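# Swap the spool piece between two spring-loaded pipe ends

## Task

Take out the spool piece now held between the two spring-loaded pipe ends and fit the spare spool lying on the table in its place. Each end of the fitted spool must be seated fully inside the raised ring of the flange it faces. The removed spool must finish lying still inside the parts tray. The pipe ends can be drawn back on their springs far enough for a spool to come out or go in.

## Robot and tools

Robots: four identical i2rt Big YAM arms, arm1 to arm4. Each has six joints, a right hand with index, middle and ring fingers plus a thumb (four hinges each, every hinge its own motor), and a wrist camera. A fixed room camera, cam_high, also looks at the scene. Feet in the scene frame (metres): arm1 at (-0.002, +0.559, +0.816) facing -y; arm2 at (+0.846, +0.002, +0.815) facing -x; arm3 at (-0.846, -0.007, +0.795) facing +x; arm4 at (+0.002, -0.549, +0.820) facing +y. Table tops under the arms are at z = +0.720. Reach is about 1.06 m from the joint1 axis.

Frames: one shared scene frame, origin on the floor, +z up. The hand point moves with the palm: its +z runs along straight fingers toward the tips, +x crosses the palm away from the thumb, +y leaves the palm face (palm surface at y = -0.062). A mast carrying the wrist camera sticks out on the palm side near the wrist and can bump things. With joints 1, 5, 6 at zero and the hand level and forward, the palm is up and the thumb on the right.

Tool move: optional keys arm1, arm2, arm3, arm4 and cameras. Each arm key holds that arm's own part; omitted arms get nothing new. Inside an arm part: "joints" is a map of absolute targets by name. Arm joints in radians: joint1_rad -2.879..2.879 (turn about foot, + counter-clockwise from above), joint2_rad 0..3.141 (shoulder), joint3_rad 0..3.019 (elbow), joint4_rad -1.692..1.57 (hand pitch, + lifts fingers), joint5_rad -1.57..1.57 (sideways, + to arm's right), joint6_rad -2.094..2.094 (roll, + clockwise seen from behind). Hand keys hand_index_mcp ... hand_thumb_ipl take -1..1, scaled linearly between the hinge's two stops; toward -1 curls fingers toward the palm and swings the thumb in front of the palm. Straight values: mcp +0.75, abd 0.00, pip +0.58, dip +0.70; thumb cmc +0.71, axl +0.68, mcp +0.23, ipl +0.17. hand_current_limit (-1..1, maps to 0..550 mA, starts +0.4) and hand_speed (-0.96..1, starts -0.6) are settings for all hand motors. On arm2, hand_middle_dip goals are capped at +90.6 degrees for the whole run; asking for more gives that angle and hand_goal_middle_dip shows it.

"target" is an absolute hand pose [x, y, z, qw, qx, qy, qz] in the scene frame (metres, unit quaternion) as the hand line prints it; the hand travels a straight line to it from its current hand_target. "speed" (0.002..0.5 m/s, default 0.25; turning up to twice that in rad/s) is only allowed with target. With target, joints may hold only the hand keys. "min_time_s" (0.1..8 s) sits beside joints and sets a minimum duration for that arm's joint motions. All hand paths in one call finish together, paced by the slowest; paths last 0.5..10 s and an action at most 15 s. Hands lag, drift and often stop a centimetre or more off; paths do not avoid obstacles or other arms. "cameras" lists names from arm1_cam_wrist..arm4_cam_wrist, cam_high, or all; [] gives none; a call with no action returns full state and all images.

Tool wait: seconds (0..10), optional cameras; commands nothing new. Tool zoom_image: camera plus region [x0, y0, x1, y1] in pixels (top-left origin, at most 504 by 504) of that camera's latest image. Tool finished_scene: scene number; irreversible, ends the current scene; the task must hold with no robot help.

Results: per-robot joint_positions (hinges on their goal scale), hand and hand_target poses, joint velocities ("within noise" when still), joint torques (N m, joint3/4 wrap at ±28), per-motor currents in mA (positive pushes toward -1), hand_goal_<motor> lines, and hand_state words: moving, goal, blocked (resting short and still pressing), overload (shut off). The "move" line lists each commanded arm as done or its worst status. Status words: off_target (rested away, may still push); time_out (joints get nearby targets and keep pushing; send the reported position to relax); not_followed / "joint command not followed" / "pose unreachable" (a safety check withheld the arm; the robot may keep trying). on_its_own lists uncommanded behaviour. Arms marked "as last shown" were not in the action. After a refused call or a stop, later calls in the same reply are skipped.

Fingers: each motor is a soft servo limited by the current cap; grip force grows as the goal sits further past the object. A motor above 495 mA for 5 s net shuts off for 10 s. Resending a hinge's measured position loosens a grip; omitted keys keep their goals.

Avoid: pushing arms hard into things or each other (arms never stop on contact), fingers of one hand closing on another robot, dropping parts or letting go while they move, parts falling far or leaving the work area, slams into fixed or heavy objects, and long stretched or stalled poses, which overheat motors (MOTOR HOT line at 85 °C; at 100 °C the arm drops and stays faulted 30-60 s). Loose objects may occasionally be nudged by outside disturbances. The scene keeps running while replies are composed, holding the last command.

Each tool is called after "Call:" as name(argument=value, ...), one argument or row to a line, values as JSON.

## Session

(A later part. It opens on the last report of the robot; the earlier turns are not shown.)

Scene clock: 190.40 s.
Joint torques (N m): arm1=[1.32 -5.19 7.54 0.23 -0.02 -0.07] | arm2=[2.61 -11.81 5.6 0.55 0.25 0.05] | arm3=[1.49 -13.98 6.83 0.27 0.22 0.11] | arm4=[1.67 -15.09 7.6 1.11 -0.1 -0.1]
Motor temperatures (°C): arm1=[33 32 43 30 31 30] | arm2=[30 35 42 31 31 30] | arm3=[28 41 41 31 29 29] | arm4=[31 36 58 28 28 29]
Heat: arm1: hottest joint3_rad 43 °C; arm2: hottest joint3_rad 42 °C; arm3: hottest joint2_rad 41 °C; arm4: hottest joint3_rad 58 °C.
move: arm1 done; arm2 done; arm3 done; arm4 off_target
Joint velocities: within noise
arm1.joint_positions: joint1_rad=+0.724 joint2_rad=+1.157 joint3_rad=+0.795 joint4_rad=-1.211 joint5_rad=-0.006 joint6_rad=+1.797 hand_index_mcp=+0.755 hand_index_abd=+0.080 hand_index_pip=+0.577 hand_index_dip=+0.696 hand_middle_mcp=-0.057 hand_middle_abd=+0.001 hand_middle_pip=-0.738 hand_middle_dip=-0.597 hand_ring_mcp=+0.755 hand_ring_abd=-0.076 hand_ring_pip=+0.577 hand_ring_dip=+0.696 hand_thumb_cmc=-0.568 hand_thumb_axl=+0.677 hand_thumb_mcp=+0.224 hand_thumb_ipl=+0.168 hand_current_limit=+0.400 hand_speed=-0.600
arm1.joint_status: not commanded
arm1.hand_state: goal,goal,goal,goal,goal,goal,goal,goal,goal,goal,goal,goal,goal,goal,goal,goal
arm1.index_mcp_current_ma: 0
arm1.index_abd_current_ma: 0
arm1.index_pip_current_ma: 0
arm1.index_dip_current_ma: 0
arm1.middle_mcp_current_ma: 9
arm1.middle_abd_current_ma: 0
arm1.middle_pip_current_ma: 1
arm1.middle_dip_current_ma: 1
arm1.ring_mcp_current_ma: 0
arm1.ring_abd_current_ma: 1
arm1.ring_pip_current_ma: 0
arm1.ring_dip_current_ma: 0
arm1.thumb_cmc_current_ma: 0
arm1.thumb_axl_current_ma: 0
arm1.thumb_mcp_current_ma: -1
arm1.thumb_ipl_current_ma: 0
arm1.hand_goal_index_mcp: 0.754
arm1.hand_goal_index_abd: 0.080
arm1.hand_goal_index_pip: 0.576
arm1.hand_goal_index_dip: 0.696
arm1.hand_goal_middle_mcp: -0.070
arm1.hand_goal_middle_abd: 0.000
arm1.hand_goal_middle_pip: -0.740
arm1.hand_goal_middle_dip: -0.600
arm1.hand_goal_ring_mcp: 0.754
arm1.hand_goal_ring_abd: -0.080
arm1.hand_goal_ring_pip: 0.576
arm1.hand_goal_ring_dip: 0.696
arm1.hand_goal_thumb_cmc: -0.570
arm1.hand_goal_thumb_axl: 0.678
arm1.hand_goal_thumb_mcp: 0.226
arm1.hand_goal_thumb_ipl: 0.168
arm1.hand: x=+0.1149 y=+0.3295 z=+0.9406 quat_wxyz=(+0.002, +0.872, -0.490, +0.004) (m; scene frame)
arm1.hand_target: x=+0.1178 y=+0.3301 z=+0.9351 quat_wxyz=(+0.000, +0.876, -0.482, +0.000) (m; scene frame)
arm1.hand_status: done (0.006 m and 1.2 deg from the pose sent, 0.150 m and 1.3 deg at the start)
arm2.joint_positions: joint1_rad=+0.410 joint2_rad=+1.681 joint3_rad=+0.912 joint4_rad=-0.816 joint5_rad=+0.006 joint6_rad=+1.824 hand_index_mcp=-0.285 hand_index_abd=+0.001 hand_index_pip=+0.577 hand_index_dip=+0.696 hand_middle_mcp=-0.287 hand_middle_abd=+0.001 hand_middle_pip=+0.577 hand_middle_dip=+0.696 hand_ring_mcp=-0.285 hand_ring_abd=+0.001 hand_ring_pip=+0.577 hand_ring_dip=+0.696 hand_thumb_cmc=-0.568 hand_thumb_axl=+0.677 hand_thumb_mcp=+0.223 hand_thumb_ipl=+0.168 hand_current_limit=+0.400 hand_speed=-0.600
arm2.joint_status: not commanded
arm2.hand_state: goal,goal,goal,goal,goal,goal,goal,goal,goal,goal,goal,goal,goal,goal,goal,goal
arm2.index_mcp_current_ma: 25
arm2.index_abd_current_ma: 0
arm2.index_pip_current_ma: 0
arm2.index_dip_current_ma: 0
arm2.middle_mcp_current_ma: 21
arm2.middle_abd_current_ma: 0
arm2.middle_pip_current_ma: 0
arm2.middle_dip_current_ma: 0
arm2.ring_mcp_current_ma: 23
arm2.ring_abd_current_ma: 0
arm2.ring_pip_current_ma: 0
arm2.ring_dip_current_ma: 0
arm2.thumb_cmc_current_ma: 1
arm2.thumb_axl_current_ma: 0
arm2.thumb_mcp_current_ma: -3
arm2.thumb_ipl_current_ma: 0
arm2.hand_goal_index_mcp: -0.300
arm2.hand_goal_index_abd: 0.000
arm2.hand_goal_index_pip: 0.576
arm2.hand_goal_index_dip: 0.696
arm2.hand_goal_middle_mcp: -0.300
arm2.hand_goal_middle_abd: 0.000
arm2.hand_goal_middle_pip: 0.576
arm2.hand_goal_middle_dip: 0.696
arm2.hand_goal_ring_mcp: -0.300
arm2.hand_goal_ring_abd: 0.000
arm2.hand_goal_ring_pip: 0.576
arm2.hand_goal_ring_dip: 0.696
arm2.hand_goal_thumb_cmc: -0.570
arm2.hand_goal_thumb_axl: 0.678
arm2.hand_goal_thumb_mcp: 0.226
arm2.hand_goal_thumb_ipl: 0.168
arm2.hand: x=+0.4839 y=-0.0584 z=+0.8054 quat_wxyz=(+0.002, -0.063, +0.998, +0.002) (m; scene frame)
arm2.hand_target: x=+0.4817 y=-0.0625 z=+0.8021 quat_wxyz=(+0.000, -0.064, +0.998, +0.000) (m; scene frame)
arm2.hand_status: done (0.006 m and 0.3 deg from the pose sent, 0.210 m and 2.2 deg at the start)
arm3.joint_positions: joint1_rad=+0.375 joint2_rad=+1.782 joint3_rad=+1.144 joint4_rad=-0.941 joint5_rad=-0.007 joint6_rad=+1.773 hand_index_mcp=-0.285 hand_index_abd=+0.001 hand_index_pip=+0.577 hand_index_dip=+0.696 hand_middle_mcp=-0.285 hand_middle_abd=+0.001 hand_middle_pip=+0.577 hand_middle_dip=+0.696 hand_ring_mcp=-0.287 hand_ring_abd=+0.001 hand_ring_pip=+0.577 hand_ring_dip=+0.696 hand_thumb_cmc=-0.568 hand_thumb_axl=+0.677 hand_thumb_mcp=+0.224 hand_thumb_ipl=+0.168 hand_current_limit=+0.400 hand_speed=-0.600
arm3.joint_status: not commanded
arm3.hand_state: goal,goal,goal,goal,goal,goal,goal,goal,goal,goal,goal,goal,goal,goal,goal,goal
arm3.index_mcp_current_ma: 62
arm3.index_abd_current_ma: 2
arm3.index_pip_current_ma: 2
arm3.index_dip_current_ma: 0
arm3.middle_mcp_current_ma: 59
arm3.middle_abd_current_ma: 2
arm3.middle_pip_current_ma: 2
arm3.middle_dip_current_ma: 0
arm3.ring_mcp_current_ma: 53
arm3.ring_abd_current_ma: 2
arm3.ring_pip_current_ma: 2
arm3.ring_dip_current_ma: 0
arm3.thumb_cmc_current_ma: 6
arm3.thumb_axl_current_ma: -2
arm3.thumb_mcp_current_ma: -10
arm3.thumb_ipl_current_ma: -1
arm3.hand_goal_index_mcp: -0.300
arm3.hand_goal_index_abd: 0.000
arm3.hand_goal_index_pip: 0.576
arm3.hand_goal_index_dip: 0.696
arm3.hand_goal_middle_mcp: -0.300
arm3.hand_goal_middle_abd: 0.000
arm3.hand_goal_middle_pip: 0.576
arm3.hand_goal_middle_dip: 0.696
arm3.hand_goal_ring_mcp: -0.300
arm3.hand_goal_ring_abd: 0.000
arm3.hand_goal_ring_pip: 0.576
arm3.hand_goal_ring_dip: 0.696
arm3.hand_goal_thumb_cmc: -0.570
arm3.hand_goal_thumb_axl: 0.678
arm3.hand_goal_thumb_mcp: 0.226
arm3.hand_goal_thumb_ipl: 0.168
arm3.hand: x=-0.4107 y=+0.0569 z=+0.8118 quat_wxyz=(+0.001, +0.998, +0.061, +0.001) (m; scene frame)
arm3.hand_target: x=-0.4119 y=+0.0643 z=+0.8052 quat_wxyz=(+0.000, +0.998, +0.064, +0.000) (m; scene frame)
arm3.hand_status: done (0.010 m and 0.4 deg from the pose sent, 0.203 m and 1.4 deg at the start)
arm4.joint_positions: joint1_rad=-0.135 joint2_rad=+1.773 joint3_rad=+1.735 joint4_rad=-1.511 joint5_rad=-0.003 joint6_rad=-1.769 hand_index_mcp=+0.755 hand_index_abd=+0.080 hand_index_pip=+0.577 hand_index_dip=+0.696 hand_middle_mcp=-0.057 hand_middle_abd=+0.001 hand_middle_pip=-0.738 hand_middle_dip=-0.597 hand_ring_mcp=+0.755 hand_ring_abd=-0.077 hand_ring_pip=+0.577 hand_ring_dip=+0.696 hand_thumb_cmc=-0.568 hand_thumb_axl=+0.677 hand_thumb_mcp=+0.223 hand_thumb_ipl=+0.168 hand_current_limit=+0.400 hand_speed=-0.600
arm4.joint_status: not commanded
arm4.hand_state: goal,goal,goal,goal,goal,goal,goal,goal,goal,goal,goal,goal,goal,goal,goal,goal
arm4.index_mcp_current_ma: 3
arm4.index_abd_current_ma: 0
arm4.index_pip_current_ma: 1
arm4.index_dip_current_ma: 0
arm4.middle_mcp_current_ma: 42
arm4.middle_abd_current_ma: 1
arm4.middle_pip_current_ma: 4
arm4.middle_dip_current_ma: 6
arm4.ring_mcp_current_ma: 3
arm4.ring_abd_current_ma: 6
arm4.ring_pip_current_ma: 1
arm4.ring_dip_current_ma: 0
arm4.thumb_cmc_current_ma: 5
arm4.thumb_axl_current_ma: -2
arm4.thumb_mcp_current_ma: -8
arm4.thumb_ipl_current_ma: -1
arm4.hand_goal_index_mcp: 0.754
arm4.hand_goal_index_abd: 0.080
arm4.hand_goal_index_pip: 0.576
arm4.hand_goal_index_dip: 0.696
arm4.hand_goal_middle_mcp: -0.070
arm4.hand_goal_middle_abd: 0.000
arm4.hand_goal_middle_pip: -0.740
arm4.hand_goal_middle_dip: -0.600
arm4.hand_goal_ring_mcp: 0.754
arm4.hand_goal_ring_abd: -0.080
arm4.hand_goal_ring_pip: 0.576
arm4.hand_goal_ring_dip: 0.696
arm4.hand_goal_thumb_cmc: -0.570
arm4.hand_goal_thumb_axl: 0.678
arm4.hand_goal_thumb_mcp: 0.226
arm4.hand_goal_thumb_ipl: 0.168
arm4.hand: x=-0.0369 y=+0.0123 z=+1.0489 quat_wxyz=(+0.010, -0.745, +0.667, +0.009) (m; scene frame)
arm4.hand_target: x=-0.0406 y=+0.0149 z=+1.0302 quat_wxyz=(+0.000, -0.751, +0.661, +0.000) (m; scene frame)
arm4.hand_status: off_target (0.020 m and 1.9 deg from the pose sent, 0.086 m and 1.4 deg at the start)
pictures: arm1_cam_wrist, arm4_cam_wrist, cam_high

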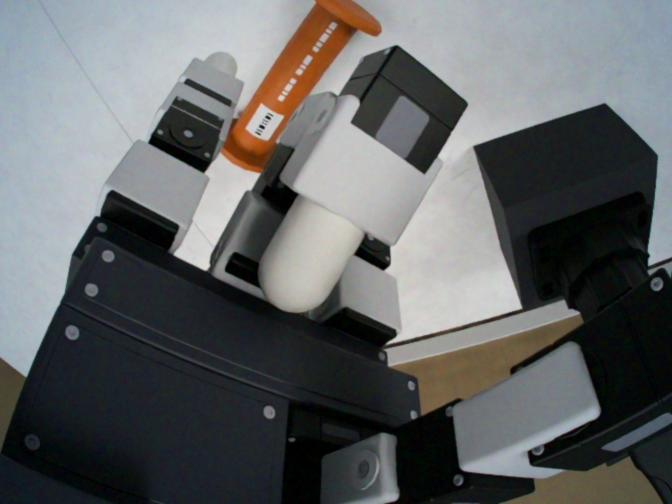

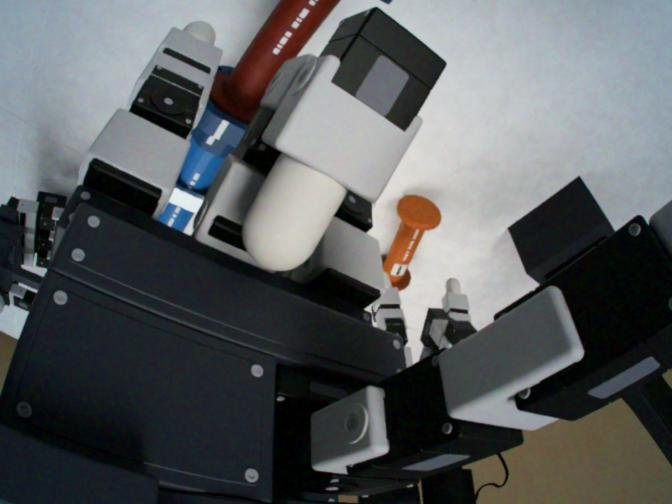

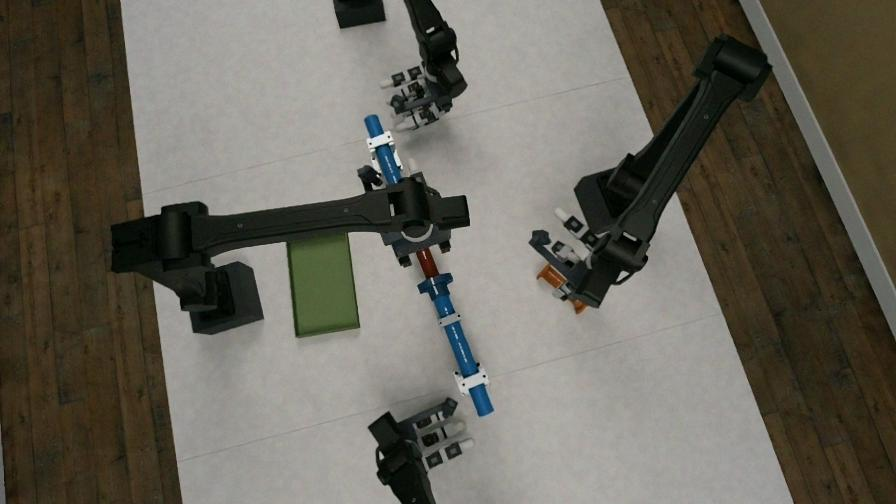

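Call:
move(
  arm1={"target": [0.118, 0.330, 0.868, 0, 0.8763, -0.4818, 0], "speed": 0.06},
  arm4={"target": [-0.0408, 0.0165, 0.955, 0, -0.751, 0.6604, 0], "speed": 0.08},
  cameras=["cam_high", "arm1_cam_wrist", "arm4_cam_wrist"],
)

Call:
zoom_image(
  camera="arm1_cam_wrist",
  region=[150, 0, 400, 240],
)

Call:
zoom_image(
  camera="cam_high",
  region=[380, 190, 480, 310],
)

Call:
zoom_image(
  camera="cam_high",
  region=[520, 230, 620, 330],
)

Scene clock: 246.37 s.
Joint torques (N m): arm1=[1.2 -5.48 6.69 0.25 0 -0.04] | arm2=[2.55 -11.87 5.63 0.55 0.28 0.06] | arm3=[1.61 -13.98 6.82 0.28 0.21 0.1] | arm4=[1.61 -15.5 7.38 1.1 -0.1 -0.1]
Motor temperatures (°C): arm1=[33 32 42 29 31 30] | arm2=[30 36 37 31 31 30] | arm3=[28 42 36 31 29 29] | arm4=[31 38 54 28 28 29]
Heat: arm1: hottest joint3_rad 42 °C; arm2: hottest joint3_rad 37 °C; arm3: hottest joint2_rad 42 °C; arm4: hottest joint3_rad 54 °C.
move: arm1 done; arm4 off_target
Joint velocities: within noise
arm1.joint_positions: joint1_rad=+0.726 joint2_rad=+1.257 joint3_rad=+0.678 joint4_rad=-0.992 joint5_rad=-0.006 joint6_rad=+1.797 hand_index_mcp=+0.755 hand_index_abd=+0.080 hand_index_pip=+0.577 hand_index_dip=+0.696 hand_middle_mcp=-0.057 hand_middle_abd=+0.001 hand_middle_pip=-0.738 hand_middle_dip=-0.597 hand_ring_mcp=+0.755 hand_ring_abd=-0.076 hand_ring_pip=+0.577 hand_ring_dip=+0.696 hand_thumb_cmc=-0.568 hand_thumb_axl=+0.677 hand_thumb_mcp=+0.224 hand_thumb_ipl=+0.168 hand_current_limit=+0.400 hand_speed=-0.600
arm1.joint_status: not commanded
arm1.hand_state: goal,goal,goal,goal,goal,goal,goal,goal,goal,goal,goal,goal,goal,goal,goal,goal
arm1.index_mcp_current_ma: 0
arm1.index_abd_current_ma: 0
arm1.index_pip_current_ma: 0
arm1.index_dip_current_ma: 0
arm1.middle_mcp_current_ma: 9
arm1.middle_abd_current_ma: 0
arm1.middle_pip_current_ma: 1
arm1.middle_dip_current_ma: 1
arm1.ring_mcp_current_ma: 0
arm1.ring_abd_current_ma: 1
arm1.ring_pip_current_ma: 0
arm1.ring_dip_current_ma: 0
arm1.thumb_cmc_current_ma: 0
arm1.thumb_axl_current_ma: 0
arm1.thumb_mcp_current_ma: -1
arm1.thumb_ipl_current_ma: 0
arm1.hand_goal_index_mcp: 0.754
arm1.hand_goal_index_abd: 0.080
arm1.hand_goal_index_pip: 0.576
arm1.hand_goal_index_dip: 0.696
arm1.hand_goal_middle_mcp: -0.070
arm1.hand_goal_middle_abd: 0.000
arm1.hand_goal_middle_pip: -0.740
arm1.hand_goal_middle_dip: -0.600
arm1.hand_goal_ring_mcp: 0.754
arm1.hand_goal_ring_abd: -0.080
arm1.hand_goal_ring_pip: 0.576
arm1.hand_goal_ring_dip: 0.696
arm1.hand_goal_thumb_cmc: -0.570
arm1.hand_goal_thumb_axl: 0.678
arm1.hand_goal_thumb_mcp: 0.226
arm1.hand_goal_thumb_ipl: 0.168
arm1.hand: x=+0.1161 y=+0.3282 z=+0.8738 quat_wxyz=(+0.003, +0.872, -0.489, +0.005) (m; scene frame)
arm1.hand_target: x=+0.1179 y=+0.3301 z=+0.8682 quat_wxyz=(+0.000, +0.876, -0.482, +0.000) (m; scene frame)
arm1.hand_status: done (0.006 m and 1.1 deg from the pose sent, 0.073 m and 1.2 deg at the start)
arm2, arm3: as last shown
arm4.joint_positions: joint1_rad=-0.135 joint2_rad=+1.808 joint3_rad=+1.585 joint4_rad=-1.327 joint5_rad=-0.003 joint6_rad=-1.769 hand_index_mcp=+0.755 hand_index_abd=+0.080 hand_index_pip=+0.577 hand_index_dip=+0.696 hand_middle_mcp=-0.057 hand_middle_abd=+0.001 hand_middle_pip=-0.738 hand_middle_dip=-0.597 hand_ring_mcp=+0.755 hand_ring_abd=-0.077 hand_ring_pip=+0.577 hand_ring_dip=+0.696 hand_thumb_cmc=-0.568 hand_thumb_axl=+0.677 hand_thumb_mcp=+0.223 hand_thumb_ipl=+0.168 hand_current_limit=+0.400 hand_speed=-0.600
arm4.joint_status: not commanded
arm4.hand_state: goal,goal,goal,goal,goal,goal,goal,goal,goal,goal,goal,goal,goal,goal,goal,goal
arm4.index_mcp_current_ma: 3
arm4.index_abd_current_ma: 0
arm4.index_pip_current_ma: 1
arm4.index_dip_current_ma: 0
arm4.middle_mcp_current_ma: 42
arm4.middle_abd_current_ma: 1
arm4.middle_pip_current_ma: 4
arm4.middle_dip_current_ma: 6
arm4.ring_mcp_current_ma: 3
arm4.ring_abd_current_ma: 6
arm4.ring_pip_current_ma: 1
arm4.ring_dip_current_ma: 0
arm4.thumb_cmc_current_ma: 5
arm4.thumb_axl_current_ma: -2
arm4.thumb_mcp_current_ma: -8
arm4.thumb_ipl_current_ma: -1
arm4.hand_goal_index_mcp: 0.754
arm4.hand_goal_index_abd: 0.080
arm4.hand_goal_index_pip: 0.576
arm4.hand_goal_index_dip: 0.696
arm4.hand_goal_middle_mcp: -0.070
arm4.hand_goal_middle_abd: 0.000
arm4.hand_goal_middle_pip: -0.740
arm4.hand_goal_middle_dip: -0.600
arm4.hand_goal_ring_mcp: 0.754
arm4.hand_goal_ring_abd: -0.080
arm4.hand_goal_ring_pip: 0.576
arm4.hand_goal_ring_dip: 0.696
arm4.hand_goal_thumb_cmc: -0.570
arm4.hand_goal_thumb_axl: 0.678
arm4.hand_goal_thumb_mcp: 0.226
arm4.hand_goal_thumb_ipl: 0.168
arm4.hand: x=-0.0366 y=+0.0160 z=+0.9739 quat_wxyz=(+0.010, -0.745, +0.667, +0.009) (m; scene frame)
arm4.hand_target: x=-0.0406 y=+0.0160 z=+0.9554 quat_wxyz=(+0.000, -0.751, +0.660, +0.000) (m; scene frame)
arm4.hand_status: off_target (0.019 m and 1.8 deg from the pose sent, 0.094 m and 1.9 deg at the start)
pictures: arm1_cam_wrist, arm4_cam_wrist, cam_high

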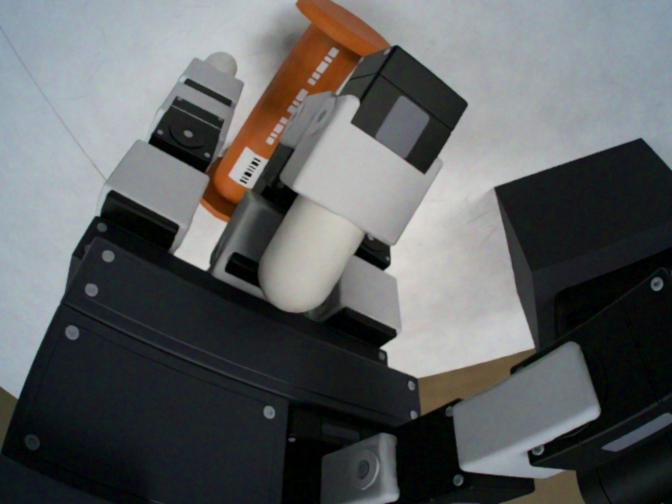

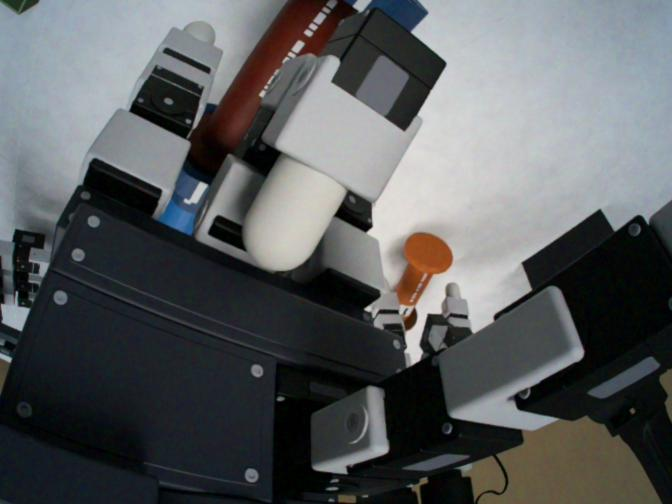

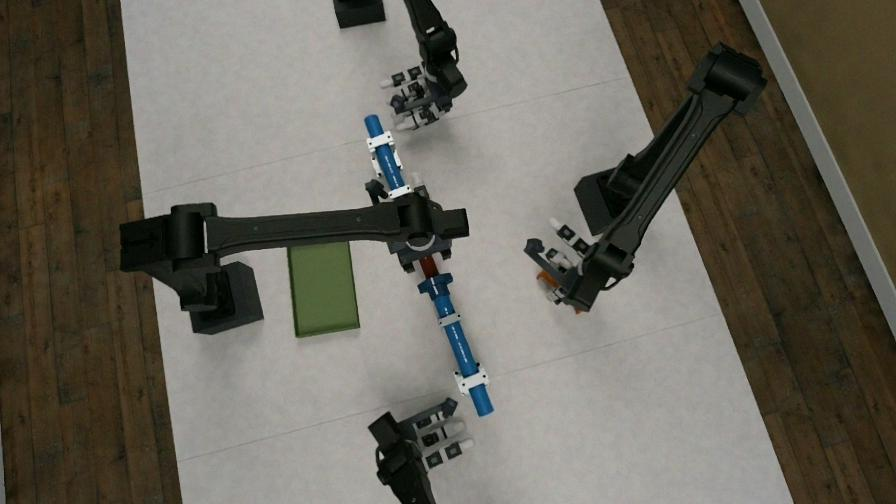

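Scaled by 2.016 from the camera's 672x504 image, which has a finer 960x720 frame.

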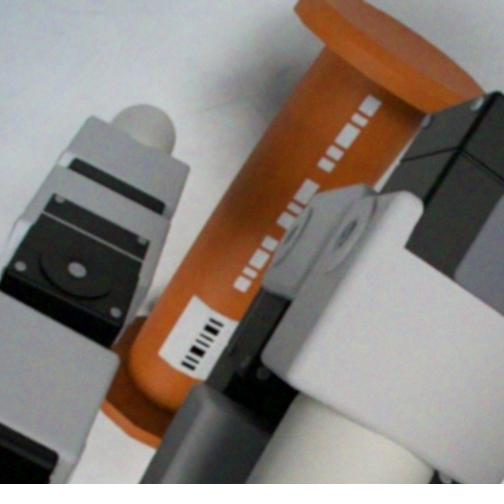

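Scaled by 4.200 from the camera's 896x504 image, which has a finer 1280x720 frame.

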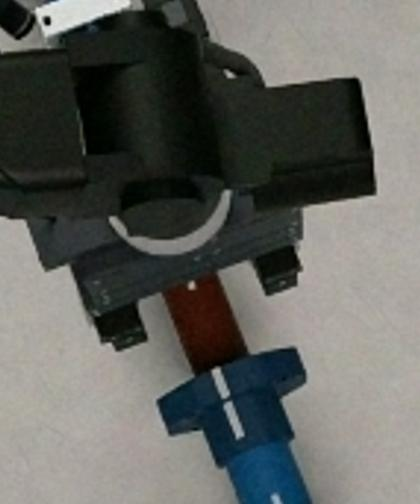

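Scaled by 5.040 from the camera's 896x504 image, which has a finer 1280x720 frame.

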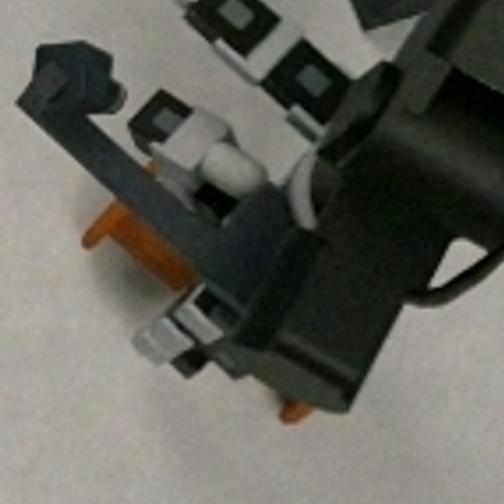

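Call:
zoom_image(
  camera="cam_high",
  region=[532, 260, 592, 320],
)

Scaled by 8.400 from the camera's 896x504 image, which has a finer 1280x720 frame.

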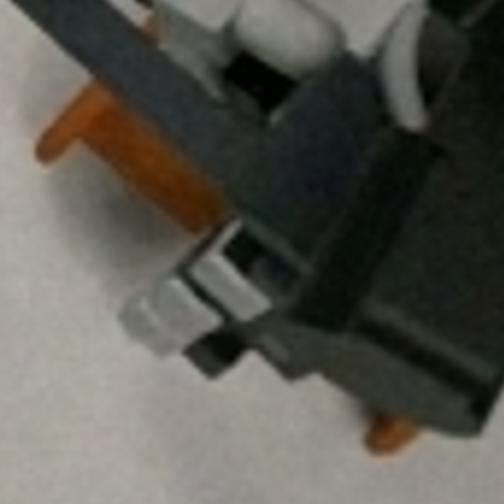

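Call:
move(
  arm1={"target": [0.1235, 0.3335, 0.858, 0, 0.8763, -0.4818, 0], "speed": 0.04},
  arm4={"target": [-0.0448, 0.0165, 0.923, 0, -0.751, 0.6604, 0], "speed": 0.05},
  arm2={"target": [0.4575, 0.1271, 0.795, 0, -0.064, 0.99795, 0], "speed": 0.08},
  arm3={"target": [-0.3875, -0.1241, 0.795, 0, 0.99795, 0.064, 0], "speed": 0.08},
  cameras=["cam_high", "arm1_cam_wrist", "arm4_cam_wrist"],
)

Call:
zoom_image(
  camera="cam_high",
  region=[532, 260, 592, 320],
)

Call:
zoom_image(
  camera="cam_high",
  region=[380, 190, 480, 310],
)

Scene clock: 285.10 s.
Joint torques (N m): arm1=[1.14 -5.54 6.53 0.28 -0.02 0.12] | arm2=[-2.02 -11.87 6.95 0.69 1.11 -0.07] | arm3=[-3.08 -12.81 8.16 0.35 0.57 0] | arm4=[1.96 -15.33 7.15 1.11 -0.09 -0.02]
Motor temperatures (°C): arm1=[33 32 41 29 31 30] | arm2=[30 36 37 31 31 30] | arm3=[28 43 35 31 29 29] | arm4=[31 36 51 28 28 29]
Heat: arm1: hottest joint3_rad 41 °C; arm2: hottest joint3_rad 37 °C; arm3: hottest joint2_rad 43 °C; arm4: hottest joint3_rad 51 °C.
move: arm1 done; arm2 off_target; arm3 off_target; arm4 off_target
Joint velocities: within noise
arm1.joint_positions: joint1_rad=+0.747 joint2_rad=+1.280 joint3_rad=+0.668 joint4_rad=-0.956 joint5_rad=-0.006 joint6_rad=+1.801 hand_index_mcp=+0.755 hand_index_abd=+0.080 hand_index_pip=+0.577 hand_index_dip=+0.696 hand_middle_mcp=-0.057 hand_middle_abd=+0.001 hand_middle_pip=-0.738 hand_middle_dip=-0.597 hand_ring_mcp=+0.755 hand_ring_abd=-0.076 hand_ring_pip=+0.577 hand_ring_dip=+0.696 hand_thumb_cmc=-0.568 hand_thumb_axl=+0.677 hand_thumb_mcp=+0.224 hand_thumb_ipl=+0.168 hand_current_limit=+0.400 hand_speed=-0.600
arm1.joint_status: not commanded
arm1.hand_state: goal,goal,goal,goal,goal,goal,goal,goal,goal,goal,goal,goal,goal,goal,goal,goal
arm1.index_mcp_current_ma: 0
arm1.index_abd_current_ma: 0
arm1.index_pip_current_ma: 0
arm1.index_dip_current_ma: 0
arm1.middle_mcp_current_ma: 9
arm1.middle_abd_current_ma: 0
arm1.middle_pip_current_ma: 1
arm1.middle_dip_current_ma: 1
arm1.ring_mcp_current_ma: 0
arm1.ring_abd_current_ma: 1
arm1.ring_pip_current_ma: 0
arm1.ring_dip_current_ma: 0
arm1.thumb_cmc_current_ma: 0
arm1.thumb_axl_current_ma: 0
arm1.thumb_mcp_current_ma: -1
arm1.thumb_ipl_current_ma: 0
arm1.hand_goal_index_mcp: 0.754
arm1.hand_goal_index_abd: 0.080
arm1.hand_goal_index_pip: 0.576
arm1.hand_goal_index_dip: 0.696
arm1.hand_goal_middle_mcp: -0.070
arm1.hand_goal_middle_abd: 0.000
arm1.hand_goal_middle_pip: -0.740
arm1.hand_goal_middle_dip: -0.600
arm1.hand_goal_ring_mcp: 0.754
arm1.hand_goal_ring_abd: -0.080
arm1.hand_goal_ring_pip: 0.576
arm1.hand_goal_ring_dip: 0.696
arm1.hand_goal_thumb_cmc: -0.570
arm1.hand_goal_thumb_axl: 0.678
arm1.hand_goal_thumb_mcp: 0.226
arm1.hand_goal_thumb_ipl: 0.168
arm1.hand: x=+0.1224 y=+0.3296 z=+0.8642 quat_wxyz=(+0.003, +0.877, -0.481, +0.006) (m; scene frame)
arm1.hand_target: x=+0.1233 y=+0.3336 z=+0.8581 quat_wxyz=(+0.000, +0.876, -0.482, +0.000) (m; scene frame)
arm1.hand_status: done (0.007 m and 0.8 deg from the pose sent, 0.018 m and 1.2 deg at the start)
arm2.joint_positions: joint1_rad=-0.007 joint2_rad=+1.681 joint3_rad=+0.872 joint4_rad=-0.792 joint5_rad=-0.011 joint6_rad=+1.360 hand_index_mcp=-0.285 hand_index_abd=+0.001 hand_index_pip=+0.577 hand_index_dip=+0.696 hand_middle_mcp=-0.287 hand_middle_abd=+0.001 hand_middle_pip=+0.577 hand_middle_dip=+0.696 hand_ring_mcp=-0.286 hand_ring_abd=+0.001 hand_ring_pip=+0.577 hand_ring_dip=+0.696 hand_thumb_cmc=-0.568 hand_thumb_axl=+0.677 hand_thumb_mcp=+0.223 hand_thumb_ipl=+0.168 hand_current_limit=+0.400 hand_speed=-0.600
arm2.joint_status: not commanded
arm2.hand_state: goal,goal,goal,goal,goal,goal,goal,goal,goal,goal,goal,goal,goal,goal,goal,goal
arm2.index_mcp_current_ma: 25
arm2.index_abd_current_ma: 0
arm2.index_pip_current_ma: 0
arm2.index_dip_current_ma: 0
arm2.middle_mcp_current_ma: 21
arm2.middle_abd_current_ma: 0
arm2.middle_pip_current_ma: 0
arm2.middle_dip_current_ma: 0
arm2.ring_mcp_current_ma: 23
arm2.ring_abd_current_ma: 0
arm2.ring_pip_current_ma: 0
arm2.ring_dip_current_ma: 0
arm2.thumb_cmc_current_ma: 1
arm2.thumb_axl_current_ma: 0
arm2.thumb_mcp_current_ma: -3
arm2.thumb_ipl_current_ma: 0
arm2.hand_goal_index_mcp: -0.300
arm2.hand_goal_index_abd: 0.000
arm2.hand_goal_index_pip: 0.576
arm2.hand_goal_index_dip: 0.696
arm2.hand_goal_middle_mcp: -0.300
arm2.hand_goal_middle_abd: 0.000
arm2.hand_goal_middle_pip: 0.576
arm2.hand_goal_middle_dip: 0.696
arm2.hand_goal_ring_mcp: -0.300
arm2.hand_goal_ring_abd: 0.000
arm2.hand_goal_ring_pip: 0.576
arm2.hand_goal_ring_dip: 0.696
arm2.hand_goal_thumb_cmc: -0.570
arm2.hand_goal_thumb_axl: 0.678
arm2.hand_goal_thumb_mcp: 0.226
arm2.hand_goal_thumb_ipl: 0.168
arm2.hand: x=+0.4664 y=+0.1029 z=+0.7920 quat_wxyz=(+0.011, -0.087, +0.996, -0.010) (m; scene frame)
arm2.hand_target: x=+0.4587 y=+0.1266 z=+0.7954 quat_wxyz=(+0.000, -0.064, +0.998, +0.000) (m; scene frame)
arm2.hand_status: off_target (0.026 m and 3.1 deg from the pose sent, 0.188 m and 0.4 deg at the start)
arm3.joint_positions: joint1_rad=+0.026 joint2_rad=+1.784 joint3_rad=+1.110 joint4_rad=-0.913 joint5_rad=-0.013 joint6_rad=+1.384 hand_index_mcp=-0.285 hand_index_abd=+0.001 hand_index_pip=+0.577 hand_index_dip=+0.696 hand_middle_mcp=-0.285 hand_middle_abd=+0.001 hand_middle_pip=+0.577 hand_middle_dip=+0.696 hand_ring_mcp=-0.287 hand_ring_abd=+0.001 hand_ring_pip=+0.577 hand_ring_dip=+0.696 hand_thumb_cmc=-0.568 hand_thumb_axl=+0.677 hand_thumb_mcp=+0.224 hand_thumb_ipl=+0.168 hand_current_limit=+0.400 hand_speed=-0.600
arm3.joint_status: not commanded
arm3.hand_state: goal,goal,goal,goal,goal,goal,goal,goal,goal,goal,goal,goal,goal,goal,goal,goal
arm3.index_mcp_current_ma: 62
arm3.index_abd_current_ma: 2
arm3.index_pip_current_ma: 2
arm3.index_dip_current_ma: 0
arm3.middle_mcp_current_ma: 59
arm3.middle_abd_current_ma: 2
arm3.middle_pip_current_ma: 2
arm3.middle_dip_current_ma: 0
arm3.ring_mcp_current_ma: 52
arm3.ring_abd_current_ma: 2
arm3.ring_pip_current_ma: 2
arm3.ring_dip_current_ma: 0
arm3.thumb_cmc_current_ma: 5
arm3.thumb_axl_current_ma: -2
arm3.thumb_mcp_current_ma: -10
arm3.thumb_ipl_current_ma: -1
arm3.hand_goal_index_mcp: -0.300
arm3.hand_goal_index_abd: 0.000
arm3.hand_goal_index_pip: 0.576
arm3.hand_goal_index_dip: 0.696
arm3.hand_goal_middle_mcp: -0.300
arm3.hand_goal_middle_abd: 0.000
arm3.hand_goal_middle_pip: 0.576
arm3.hand_goal_middle_dip: 0.696
arm3.hand_goal_ring_mcp: -0.300
arm3.hand_goal_ring_abd: 0.000
arm3.hand_goal_ring_pip: 0.576
arm3.hand_goal_ring_dip: 0.696
arm3.hand_goal_thumb_cmc: -0.570
arm3.hand_goal_thumb_axl: 0.678
arm3.hand_goal_thumb_mcp: 0.226
arm3.hand_goal_thumb_ipl: 0.168
arm3.hand: x=-0.3923 y=-0.1050 z=+0.8009 quat_wxyz=(-0.003, +0.997, +0.080, -0.002) (m; scene frame)
arm3.hand_target: x=-0.3882 y=-0.1238 z=+0.7954 quat_wxyz=(+0.000, +0.998, +0.064, +0.000) (m; scene frame)
arm3.hand_status: off_target (0.021 m and 1.9 deg from the pose sent, 0.183 m and 0.4 deg at the start)
arm4.joint_positions: joint1_rad=-0.131 joint2_rad=+1.829 joint3_rad=+1.533 joint4_rad=-1.250 joint5_rad=-0.003 joint6_rad=-1.769 hand_index_mcp=+0.755 hand_index_abd=+0.080 hand_index_pip=+0.577 hand_index_dip=+0.696 hand_middle_mcp=-0.057 hand_middle_abd=+0.001 hand_middle_pip=-0.738 hand_middle_dip=-0.597 hand_ring_mcp=+0.755 hand_ring_abd=-0.077 hand_ring_pip=+0.577 hand_ring_dip=+0.696 hand_thumb_cmc=-0.568 hand_thumb_axl=+0.677 hand_thumb_mcp=+0.223 hand_thumb_ipl=+0.168 hand_current_limit=+0.400 hand_speed=-0.600
arm4.joint_status: not commanded
arm4.hand_state: goal,goal,goal,goal,goal,goal,goal,goal,goal,goal,goal,goal,goal,goal,goal,goal
arm4.index_mcp_current_ma: 3
arm4.index_abd_current_ma: 0
arm4.index_pip_current_ma: 1
arm4.index_dip_current_ma: 0
arm4.middle_mcp_current_ma: 42
arm4.middle_abd_current_ma: 1
arm4.middle_pip_current_ma: 4
arm4.middle_dip_current_ma: 6
arm4.ring_mcp_current_ma: 3
arm4.ring_abd_current_ma: 6
arm4.ring_pip_current_ma: 1
arm4.ring_dip_current_ma: 0
arm4.thumb_cmc_current_ma: 5
arm4.thumb_axl_current_ma: -2
arm4.thumb_mcp_current_ma: -8
arm4.thumb_ipl_current_ma: -1
arm4.hand_goal_index_mcp: 0.754
arm4.hand_goal_index_abd: 0.080
arm4.hand_goal_index_pip: 0.576
arm4.hand_goal_index_dip: 0.696
arm4.hand_goal_middle_mcp: -0.070
arm4.hand_goal_middle_abd: 0.000
arm4.hand_goal_middle_pip: -0.740
arm4.hand_goal_middle_dip: -0.600
arm4.hand_goal_ring_mcp: 0.754
arm4.hand_goal_ring_abd: -0.080
arm4.hand_goal_ring_pip: 0.576
arm4.hand_goal_ring_dip: 0.696
arm4.hand_goal_thumb_cmc: -0.570
arm4.hand_goal_thumb_axl: 0.678
arm4.hand_goal_thumb_mcp: 0.226
arm4.hand_goal_thumb_ipl: 0.168
arm4.hand: x=-0.0391 y=+0.0170 z=+0.9441 quat_wxyz=(+0.011, -0.746, +0.665, +0.011) (m; scene frame)
arm4.hand_target: x=-0.0446 y=+0.0159 z=+0.9234 quat_wxyz=(+0.000, -0.751, +0.660, +0.000) (m; scene frame)
arm4.hand_status: off_target (0.022 m and 1.9 deg from the pose sent, 0.051 m and 1.8 deg at the start)
pictures: arm1_cam_wrist, arm4_cam_wrist, cam_high

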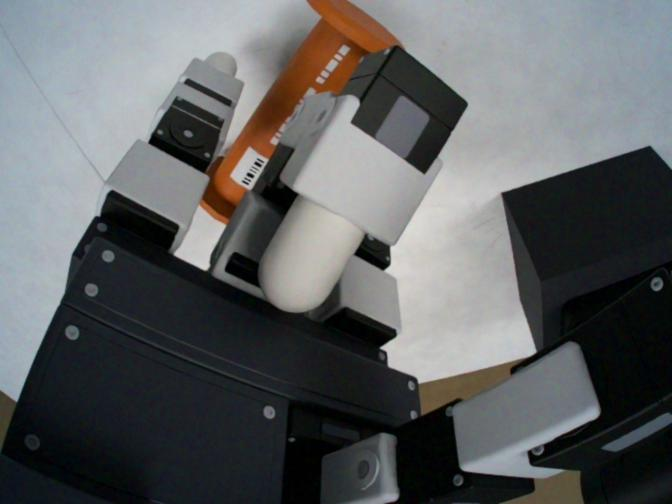

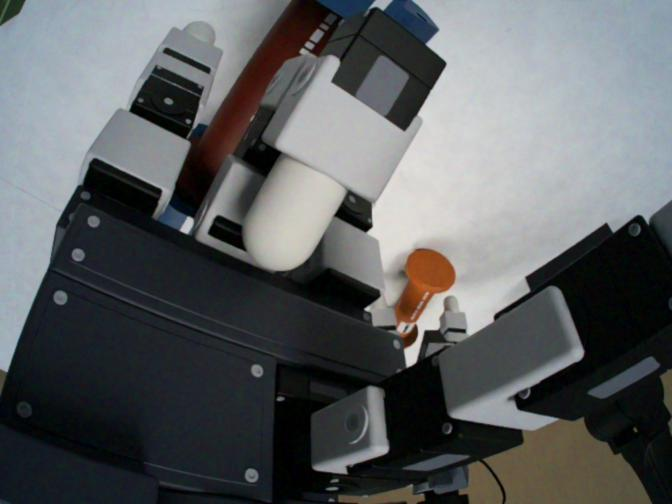

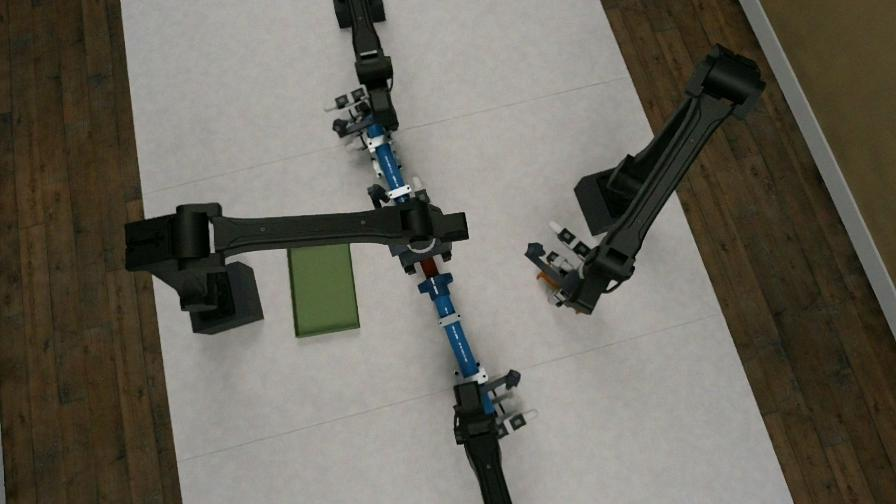

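Scaled by 8.400 from the camera's 896x504 image, which has a finer 1280x720 frame.

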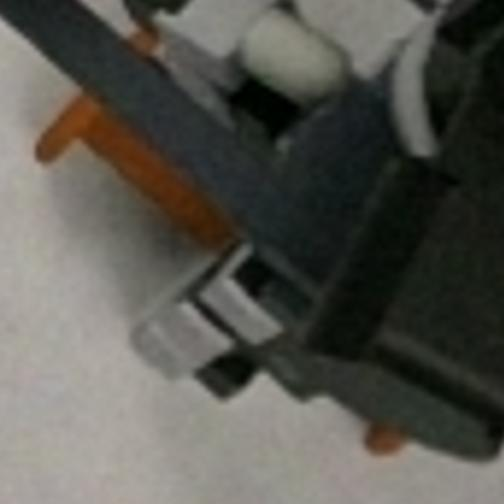

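Scaled by 4.200 from the camera's 896x504 image, which has a finer 1280x720 frame.

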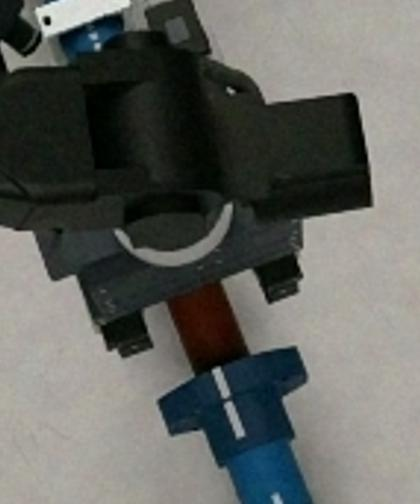

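Call:
move(
  arm1={"joints": {"hand_index_abd": -0.45, "hand_ring_abd": 0.45, "hand_current_limit": 0.78}},
  arm4={"joints": {"hand_index_abd": -0.45, "hand_ring_abd": 0.45, "hand_current_limit": 0.78}},
  arm2={"joints": {"hand_index_mcp": -0.45, "hand_index_pip": 0, "hand_index_dip": -0.3, "hand_middle_mcp": -0.6, "hand_middle_pip": -0.5, "hand_middle_dip": -0.5, "hand_ring_mcp": -0.6, "hand_ring_pip": -0.5, "hand_ring_dip": -0.5, "hand_current_limit": 0.75}},
  arm3={"joints": {"hand_index_mcp": -0.42, "hand_index_pip": 0, "hand_index_dip": -0.3, "hand_middle_mcp": -0.6, "hand_middle_pip": -0.5, "hand_middle_dip": -0.5, "hand_ring_mcp": -0.6, "hand_ring_pip": -0.5, "hand_ring_dip": -0.5, "hand_current_limit": 0.75}},
  cameras=["cam_high", "arm1_cam_wrist", "arm4_cam_wrist"],
)

Call:
zoom_image(
  camera="cam_high",
  region=[330, 80, 430, 180],
)

Call:
zoom_image(
  camera="cam_high",
  region=[430, 350, 550, 470],
)

Call:
zoom_image(
  camera="arm1_cam_wrist",
  region=[150, 0, 400, 240],
)

Call:
zoom_image(
  camera="arm4_cam_wrist",
  region=[150, 0, 400, 240],
)

Scene clock: 305.17 s.
Joint torques (N m): arm1=[1.14 -5.48 6.53 0.21 -0.01 0.14] | arm2=[-1.96 -11.4 6.97 0.64 1.05 -0.09] | arm3=[-2.96 -13.16 8.17 0.35 0.59 -0.09] | arm4=[1.85 -15.27 7.27 1.11 -0.15 -0.02]
Motor temperatures (°C): arm1=[33 32 42 29 31 30] | arm2=[30 36 37 31 32 30] | arm3=[28 42 35 31 29 29] | arm4=[31 36 51 28 28 29]
Heat: arm1: hottest joint3_rad 42 °C; arm2: hottest joint3_rad 37 °C; arm3: hottest joint2_rad 42 °C; arm4: hottest joint3_rad 51 °C.
move: arm1 off_target; arm2 off_target; arm3 off_target; arm4 off_target
Joint velocities: within noise
arm1.joint_positions: joint1_rad=+0.748 joint2_rad=+1.281 joint3_rad=+0.668 joint4_rad=-0.955 joint5_rad=-0.007 joint6_rad=+1.801 hand_index_mcp=+0.755 hand_index_abd=-0.208 hand_index_pip=+0.577 hand_index_dip=+0.696 hand_middle_mcp=-0.057 hand_middle_abd=+0.001 hand_middle_pip=-0.738 hand_middle_dip=-0.597 hand_ring_mcp=+0.754 hand_ring_abd=+0.183 hand_ring_pip=+0.577 hand_ring_dip=+0.696 hand_thumb_cmc=-0.568 hand_thumb_axl=+0.677 hand_thumb_mcp=+0.224 hand_thumb_ipl=+0.168 hand_current_limit=+0.780 hand_speed=-0.600
arm1.joint_status: hand_index_abd off_target (ended at -0.208, target -0.450); hand_ring_abd off_target (ended at +0.183, target +0.450); the others done
arm1.hand_state: goal,blocked,goal,goal,goal,goal,goal,goal,goal,blocked,goal,goal,goal,goal,goal,goal
arm1.index_mcp_current_ma: 0
arm1.index_abd_current_ma: 490
arm1.index_pip_current_ma: 0
arm1.index_dip_current_ma: 0
arm1.middle_mcp_current_ma: 9
arm1.middle_abd_current_ma: 0
arm1.middle_pip_current_ma: 1
arm1.middle_dip_current_ma: 1
arm1.ring_mcp_current_ma: 0
arm1.ring_abd_current_ma: -489
arm1.ring_pip_current_ma: 0
arm1.ring_dip_current_ma: 0
arm1.thumb_cmc_current_ma: 0
arm1.thumb_axl_current_ma: 0
arm1.thumb_mcp_current_ma: -1
arm1.thumb_ipl_current_ma: 0
arm1.hand_goal_index_mcp: 0.754
arm1.hand_goal_index_abd: -0.450
arm1.hand_goal_index_pip: 0.576
arm1.hand_goal_index_dip: 0.696
arm1.hand_goal_middle_mcp: -0.070
arm1.hand_goal_middle_abd: 0.000
arm1.hand_goal_middle_pip: -0.740
arm1.hand_goal_middle_dip: -0.600
arm1.hand_goal_ring_mcp: 0.754
arm1.hand_goal_ring_abd: 0.450
arm1.hand_goal_ring_pip: 0.576
arm1.hand_goal_ring_dip: 0.696
arm1.hand_goal_thumb_cmc: -0.570
arm1.hand_goal_thumb_axl: 0.678
arm1.hand_goal_thumb_mcp: 0.226
arm1.hand_goal_thumb_ipl: 0.168
arm1.hand: x=+0.1229 y=+0.3295 z=+0.8640 quat_wxyz=(+0.003, +0.877, -0.481, +0.007) (m; scene frame)
arm1.hand_target: x=+0.1233 y=+0.3337 z=+0.8582 quat_wxyz=(+0.000, +0.876, -0.482, +0.000) (m; scene frame)
arm1.hand_status: not commanded
arm2.joint_positions: joint1_rad=-0.008 joint2_rad=+1.681 joint3_rad=+0.872 joint4_rad=-0.792 joint5_rad=-0.009 joint6_rad=+1.364 hand_index_mcp=-0.416 hand_index_abd=+0.001 hand_index_pip=+0.012 hand_index_dip=-0.295 hand_middle_mcp=-0.580 hand_middle_abd=+0.015 hand_middle_pip=-0.190 hand_middle_dip=-0.100 hand_ring_mcp=-0.575 hand_ring_abd=+0.002 hand_ring_pip=-0.136 hand_ring_dip=-0.051 hand_thumb_cmc=-0.568 hand_thumb_axl=+0.677 hand_thumb_mcp=+0.225 hand_thumb_ipl=+0.168 hand_current_limit=+0.750 hand_speed=-0.600
arm2.joint_status: hand_index_mcp off_target (ended at -0.416, target -0.450); hand_middle_pip off_target (ended at -0.190, target -0.500); hand_middle_dip off_target (ended at -0.100, target -0.500); hand_ring_mcp off_target (ended at -0.575, target -0.600); hand_ring_pip off_target (ended at -0.136, target -0.500); hand_ring_dip off_target (ended at -0.051, target -0.500); the others done
arm2.hand_state: blocked,goal,goal,goal,goal,goal,blocked,blocked,blocked,goal,blocked,blocked,goal,goal,goal,goal
arm2.index_mcp_current_ma: 74
arm2.index_abd_current_ma: 0
arm2.index_pip_current_ma: 16
arm2.index_dip_current_ma: 5
arm2.middle_mcp_current_ma: 35
arm2.middle_abd_current_ma: 18
arm2.middle_pip_current_ma: 481
arm2.middle_dip_current_ma: 481
arm2.ring_mcp_current_ma: 49
arm2.ring_abd_current_ma: 1
arm2.ring_pip_current_ma: 481
arm2.ring_dip_current_ma: 481
arm2.thumb_cmc_current_ma: 1
arm2.thumb_axl_current_ma: 0
arm2.thumb_mcp_current_ma: -1
arm2.thumb_ipl_current_ma: 0
arm2.hand_goal_index_mcp: -0.450
arm2.hand_goal_index_abd: 0.000
arm2.hand_goal_index_pip: 0.000
arm2.hand_goal_index_dip: -0.300
arm2.hand_goal_middle_mcp: -0.600
arm2.hand_goal_middle_abd: 0.000
arm2.hand_goal_middle_pip: -0.500
arm2.hand_goal_middle_dip: -0.500
arm2.hand_goal_ring_mcp: -0.600
arm2.hand_goal_ring_abd: 0.000
arm2.hand_goal_ring_pip: -0.500
arm2.hand_goal_ring_dip: -0.500
arm2.hand_goal_thumb_cmc: -0.570
arm2.hand_goal_thumb_axl: 0.678
arm2.hand_goal_thumb_mcp: 0.226
arm2.hand_goal_thumb_ipl: 0.168
arm2.hand: x=+0.4669 y=+0.1032 z=+0.7921 quat_wxyz=(+0.011, -0.084, +0.996, -0.010) (m; scene frame)
arm2.hand_target: x=+0.4587 y=+0.1266 z=+0.7954 quat_wxyz=(+0.000, -0.064, +0.998, +0.000) (m; scene frame)
arm2.hand_status: not commanded
arm3.joint_positions: joint1_rad=+0.025 joint2_rad=+1.788 joint3_rad=+1.110 joint4_rad=-0.912 joint5_rad=-0.014 joint6_rad=+1.391 hand_index_mcp=-0.398 hand_index_abd=+0.001 hand_index_pip=+0.007 hand_index_dip=-0.297 hand_middle_mcp=-0.562 hand_middle_abd=+0.001 hand_middle_pip=-0.450 hand_middle_dip=-0.439 hand_ring_mcp=-0.535 hand_ring_abd=+0.008 hand_ring_pip=-0.234 hand_ring_dip=-0.193 hand_thumb_cmc=-0.568 hand_thumb_axl=+0.677 hand_thumb_mcp=+0.224 hand_thumb_ipl=+0.168 hand_current_limit=+0.750 hand_speed=-0.600
arm3.joint_status: hand_index_mcp off_target (ended at -0.398, target -0.420); hand_middle_mcp off_target (ended at -0.562, target -0.600); hand_middle_pip off_target (ended at -0.450, target -0.500); hand_middle_dip off_target (ended at -0.439, target -0.500); hand_ring_mcp off_target (ended at -0.535, target -0.600); hand_ring_pip off_target (ended at -0.234, target -0.500); hand_ring_dip off_target (ended at -0.193, target -0.500); the others done
arm3.hand_state: blocked,goal,goal,goal,blocked,goal,blocked,blocked,blocked,goal,blocked,blocked,goal,goal,goal,goal
arm3.index_mcp_current_ma: 92
arm3.index_abd_current_ma: 2
arm3.index_pip_current_ma: 26
arm3.index_dip_current_ma: 8
arm3.middle_mcp_current_ma: 164
arm3.middle_abd_current_ma: 2
arm3.middle_pip_current_ma: 212
arm3.middle_dip_current_ma: 265
arm3.ring_mcp_current_ma: 297
arm3.ring_abd_current_ma: 25
arm3.ring_pip_current_ma: 481
arm3.ring_dip_current_ma: 481
arm3.thumb_cmc_current_ma: 5
arm3.thumb_axl_current_ma: -2
arm3.thumb_mcp_current_ma: -10
arm3.thumb_ipl_current_ma: -1
arm3.hand_goal_index_mcp: -0.420
arm3.hand_goal_index_abd: 0.000
arm3.hand_goal_index_pip: 0.000
arm3.hand_goal_index_dip: -0.300
arm3.hand_goal_middle_mcp: -0.600
arm3.hand_goal_middle_abd: 0.000
arm3.hand_goal_middle_pip: -0.500
arm3.hand_goal_middle_dip: -0.500
arm3.hand_goal_ring_mcp: -0.600
arm3.hand_goal_ring_abd: 0.000
arm3.hand_goal_ring_pip: -0.500
arm3.hand_goal_ring_dip: -0.500
arm3.hand_goal_thumb_cmc: -0.570
arm3.hand_goal_thumb_axl: 0.678
arm3.hand_goal_thumb_mcp: 0.226
arm3.hand_goal_thumb_ipl: 0.168
arm3.hand: x=-0.3934 y=-0.1049 z=+0.7992 quat_wxyz=(-0.004, +0.997, +0.077, -0.003) (m; scene frame)
arm3.hand_target: x=-0.3883 y=-0.1237 z=+0.7954 quat_wxyz=(+0.000, +0.998, +0.064, +0.000) (m; scene frame)
arm3.hand_status: not commanded
arm4.joint_positions: joint1_rad=-0.131 joint2_rad=+1.829 joint3_rad=+1.531 joint4_rad=-1.250 joint5_rad=-0.002 joint6_rad=-1.769 hand_index_mcp=+0.755 hand_index_abd=-0.182 hand_index_pip=+0.577 hand_index_dip=+0.696 hand_middle_mcp=-0.057 hand_middle_abd=+0.001 hand_middle_pip=-0.738 hand_middle_dip=-0.597 hand_ring_mcp=+0.755 hand_ring_abd=+0.156 hand_ring_pip=+0.577 hand_ring_dip=+0.696 hand_thumb_cmc=-0.568 hand_thumb_axl=+0.677 hand_thumb_mcp=+0.223 hand_thumb_ipl=+0.168 hand_current_limit=+0.780 hand_speed=-0.600
arm4.joint_status: hand_index_abd off_target (ended at -0.182, target -0.450); hand_ring_abd off_target (ended at +0.156, target +0.450); the others done
arm4.hand_state: goal,blocked,goal,goal,goal,goal,goal,goal,goal,blocked,goal,goal,goal,goal,goal,goal
arm4.index_mcp_current_ma: 2
arm4.index_abd_current_ma: 489
arm4.index_pip_current_ma: 1
arm4.index_dip_current_ma: 0
arm4.middle_mcp_current_ma: 42
arm4.middle_abd_current_ma: 1
arm4.middle_pip_current_ma: 4
arm4.middle_dip_current_ma: 6
arm4.ring_mcp_current_ma: 1
arm4.ring_abd_current_ma: -489
arm4.ring_pip_current_ma: 1
arm4.ring_dip_current_ma: 0
arm4.thumb_cmc_current_ma: 4
arm4.thumb_axl_current_ma: -2
arm4.thumb_mcp_current_ma: -9
arm4.thumb_ipl_current_ma: -1
arm4.hand_goal_index_mcp: 0.754
arm4.hand_goal_index_abd: -0.450
arm4.hand_goal_index_pip: 0.576
arm4.hand_goal_index_dip: 0.696
arm4.hand_goal_middle_mcp: -0.070
arm4.hand_goal_middle_abd: 0.000
arm4.hand_goal_middle_pip: -0.740
arm4.hand_goal_middle_dip: -0.600
arm4.hand_goal_ring_mcp: 0.754
arm4.hand_goal_ring_abd: 0.450
arm4.hand_goal_ring_pip: 0.576
arm4.hand_goal_ring_dip: 0.696
arm4.hand_goal_thumb_cmc: -0.570
arm4.hand_goal_thumb_axl: 0.678
arm4.hand_goal_thumb_mcp: 0.226
arm4.hand_goal_thumb_ipl: 0.168
arm4.hand: x=-0.0390 y=+0.0162 z=+0.9432 quat_wxyz=(+0.011, -0.747, +0.665, +0.010) (m; scene frame)
arm4.hand_target: x=-0.0446 y=+0.0158 z=+0.9234 quat_wxyz=(+0.000, -0.751, +0.660, +0.000) (m; scene frame)
arm4.hand_status: not commanded
pictures: arm1_cam_wrist, arm4_cam_wrist, cam_high

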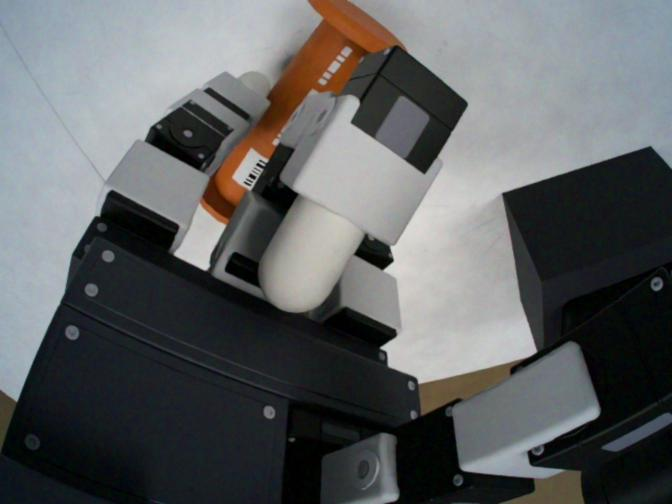

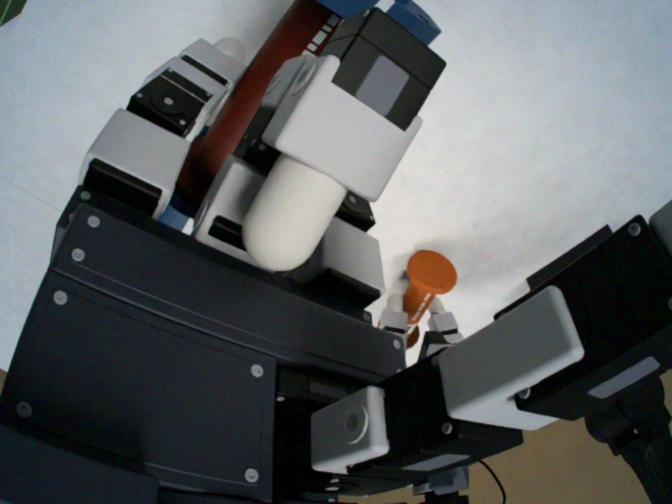

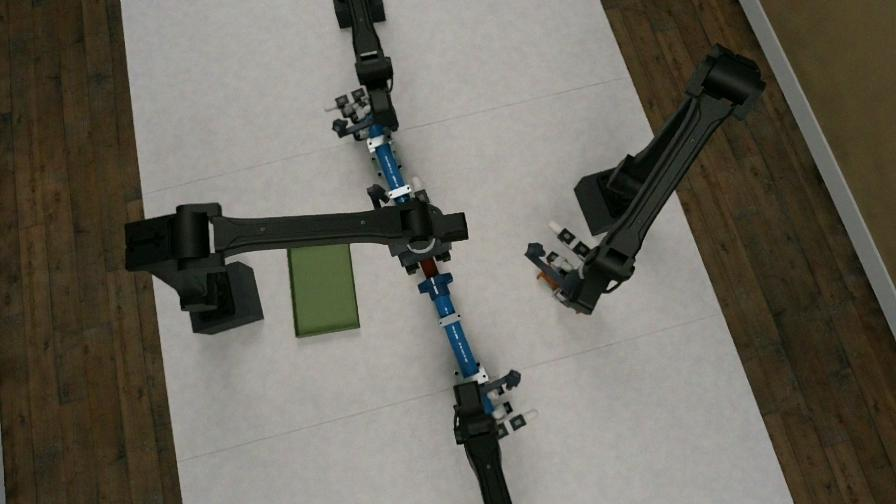

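Scaled by 5.040 from the camera's 896x504 image, which has a finer 1280x720 frame.

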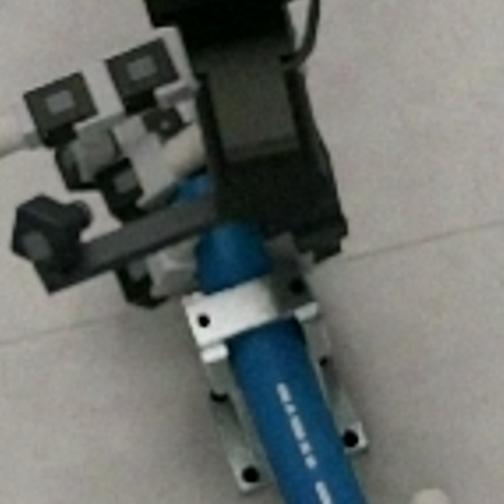

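Scaled by 4.200 from the camera's 896x504 image, which has a finer 1280x720 frame.

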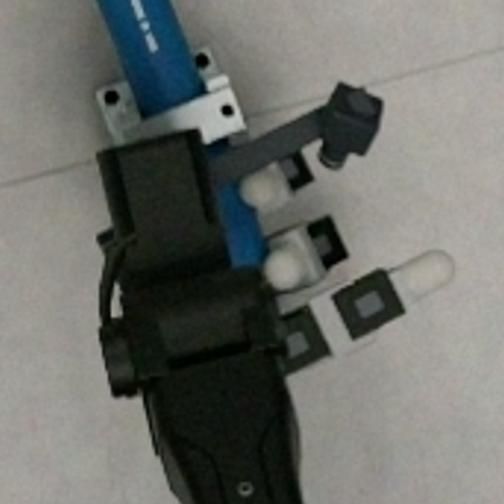

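Scaled by 2.016 from the camera's 672x504 image, which has a finer 960x720 frame.

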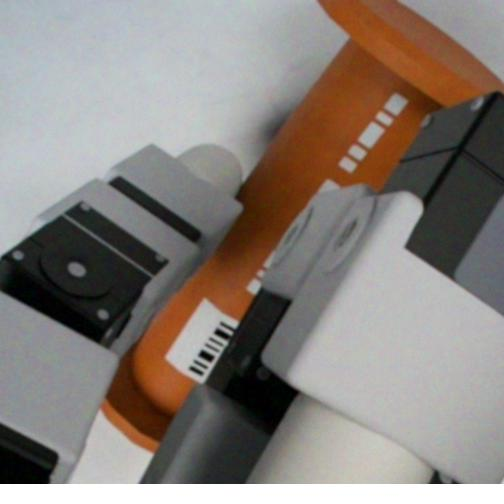

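Scaled by 2.016 from the camera's 672x504 image, which has a finer 960x720 frame.

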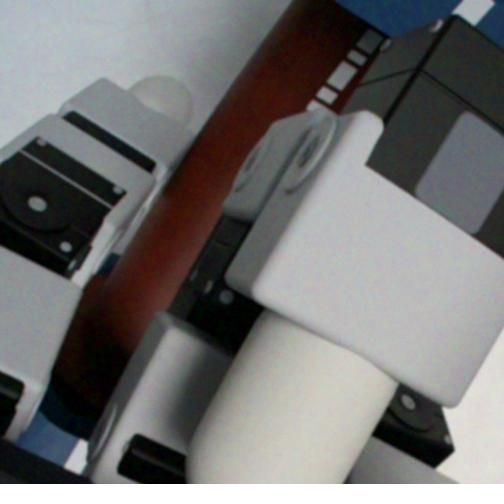

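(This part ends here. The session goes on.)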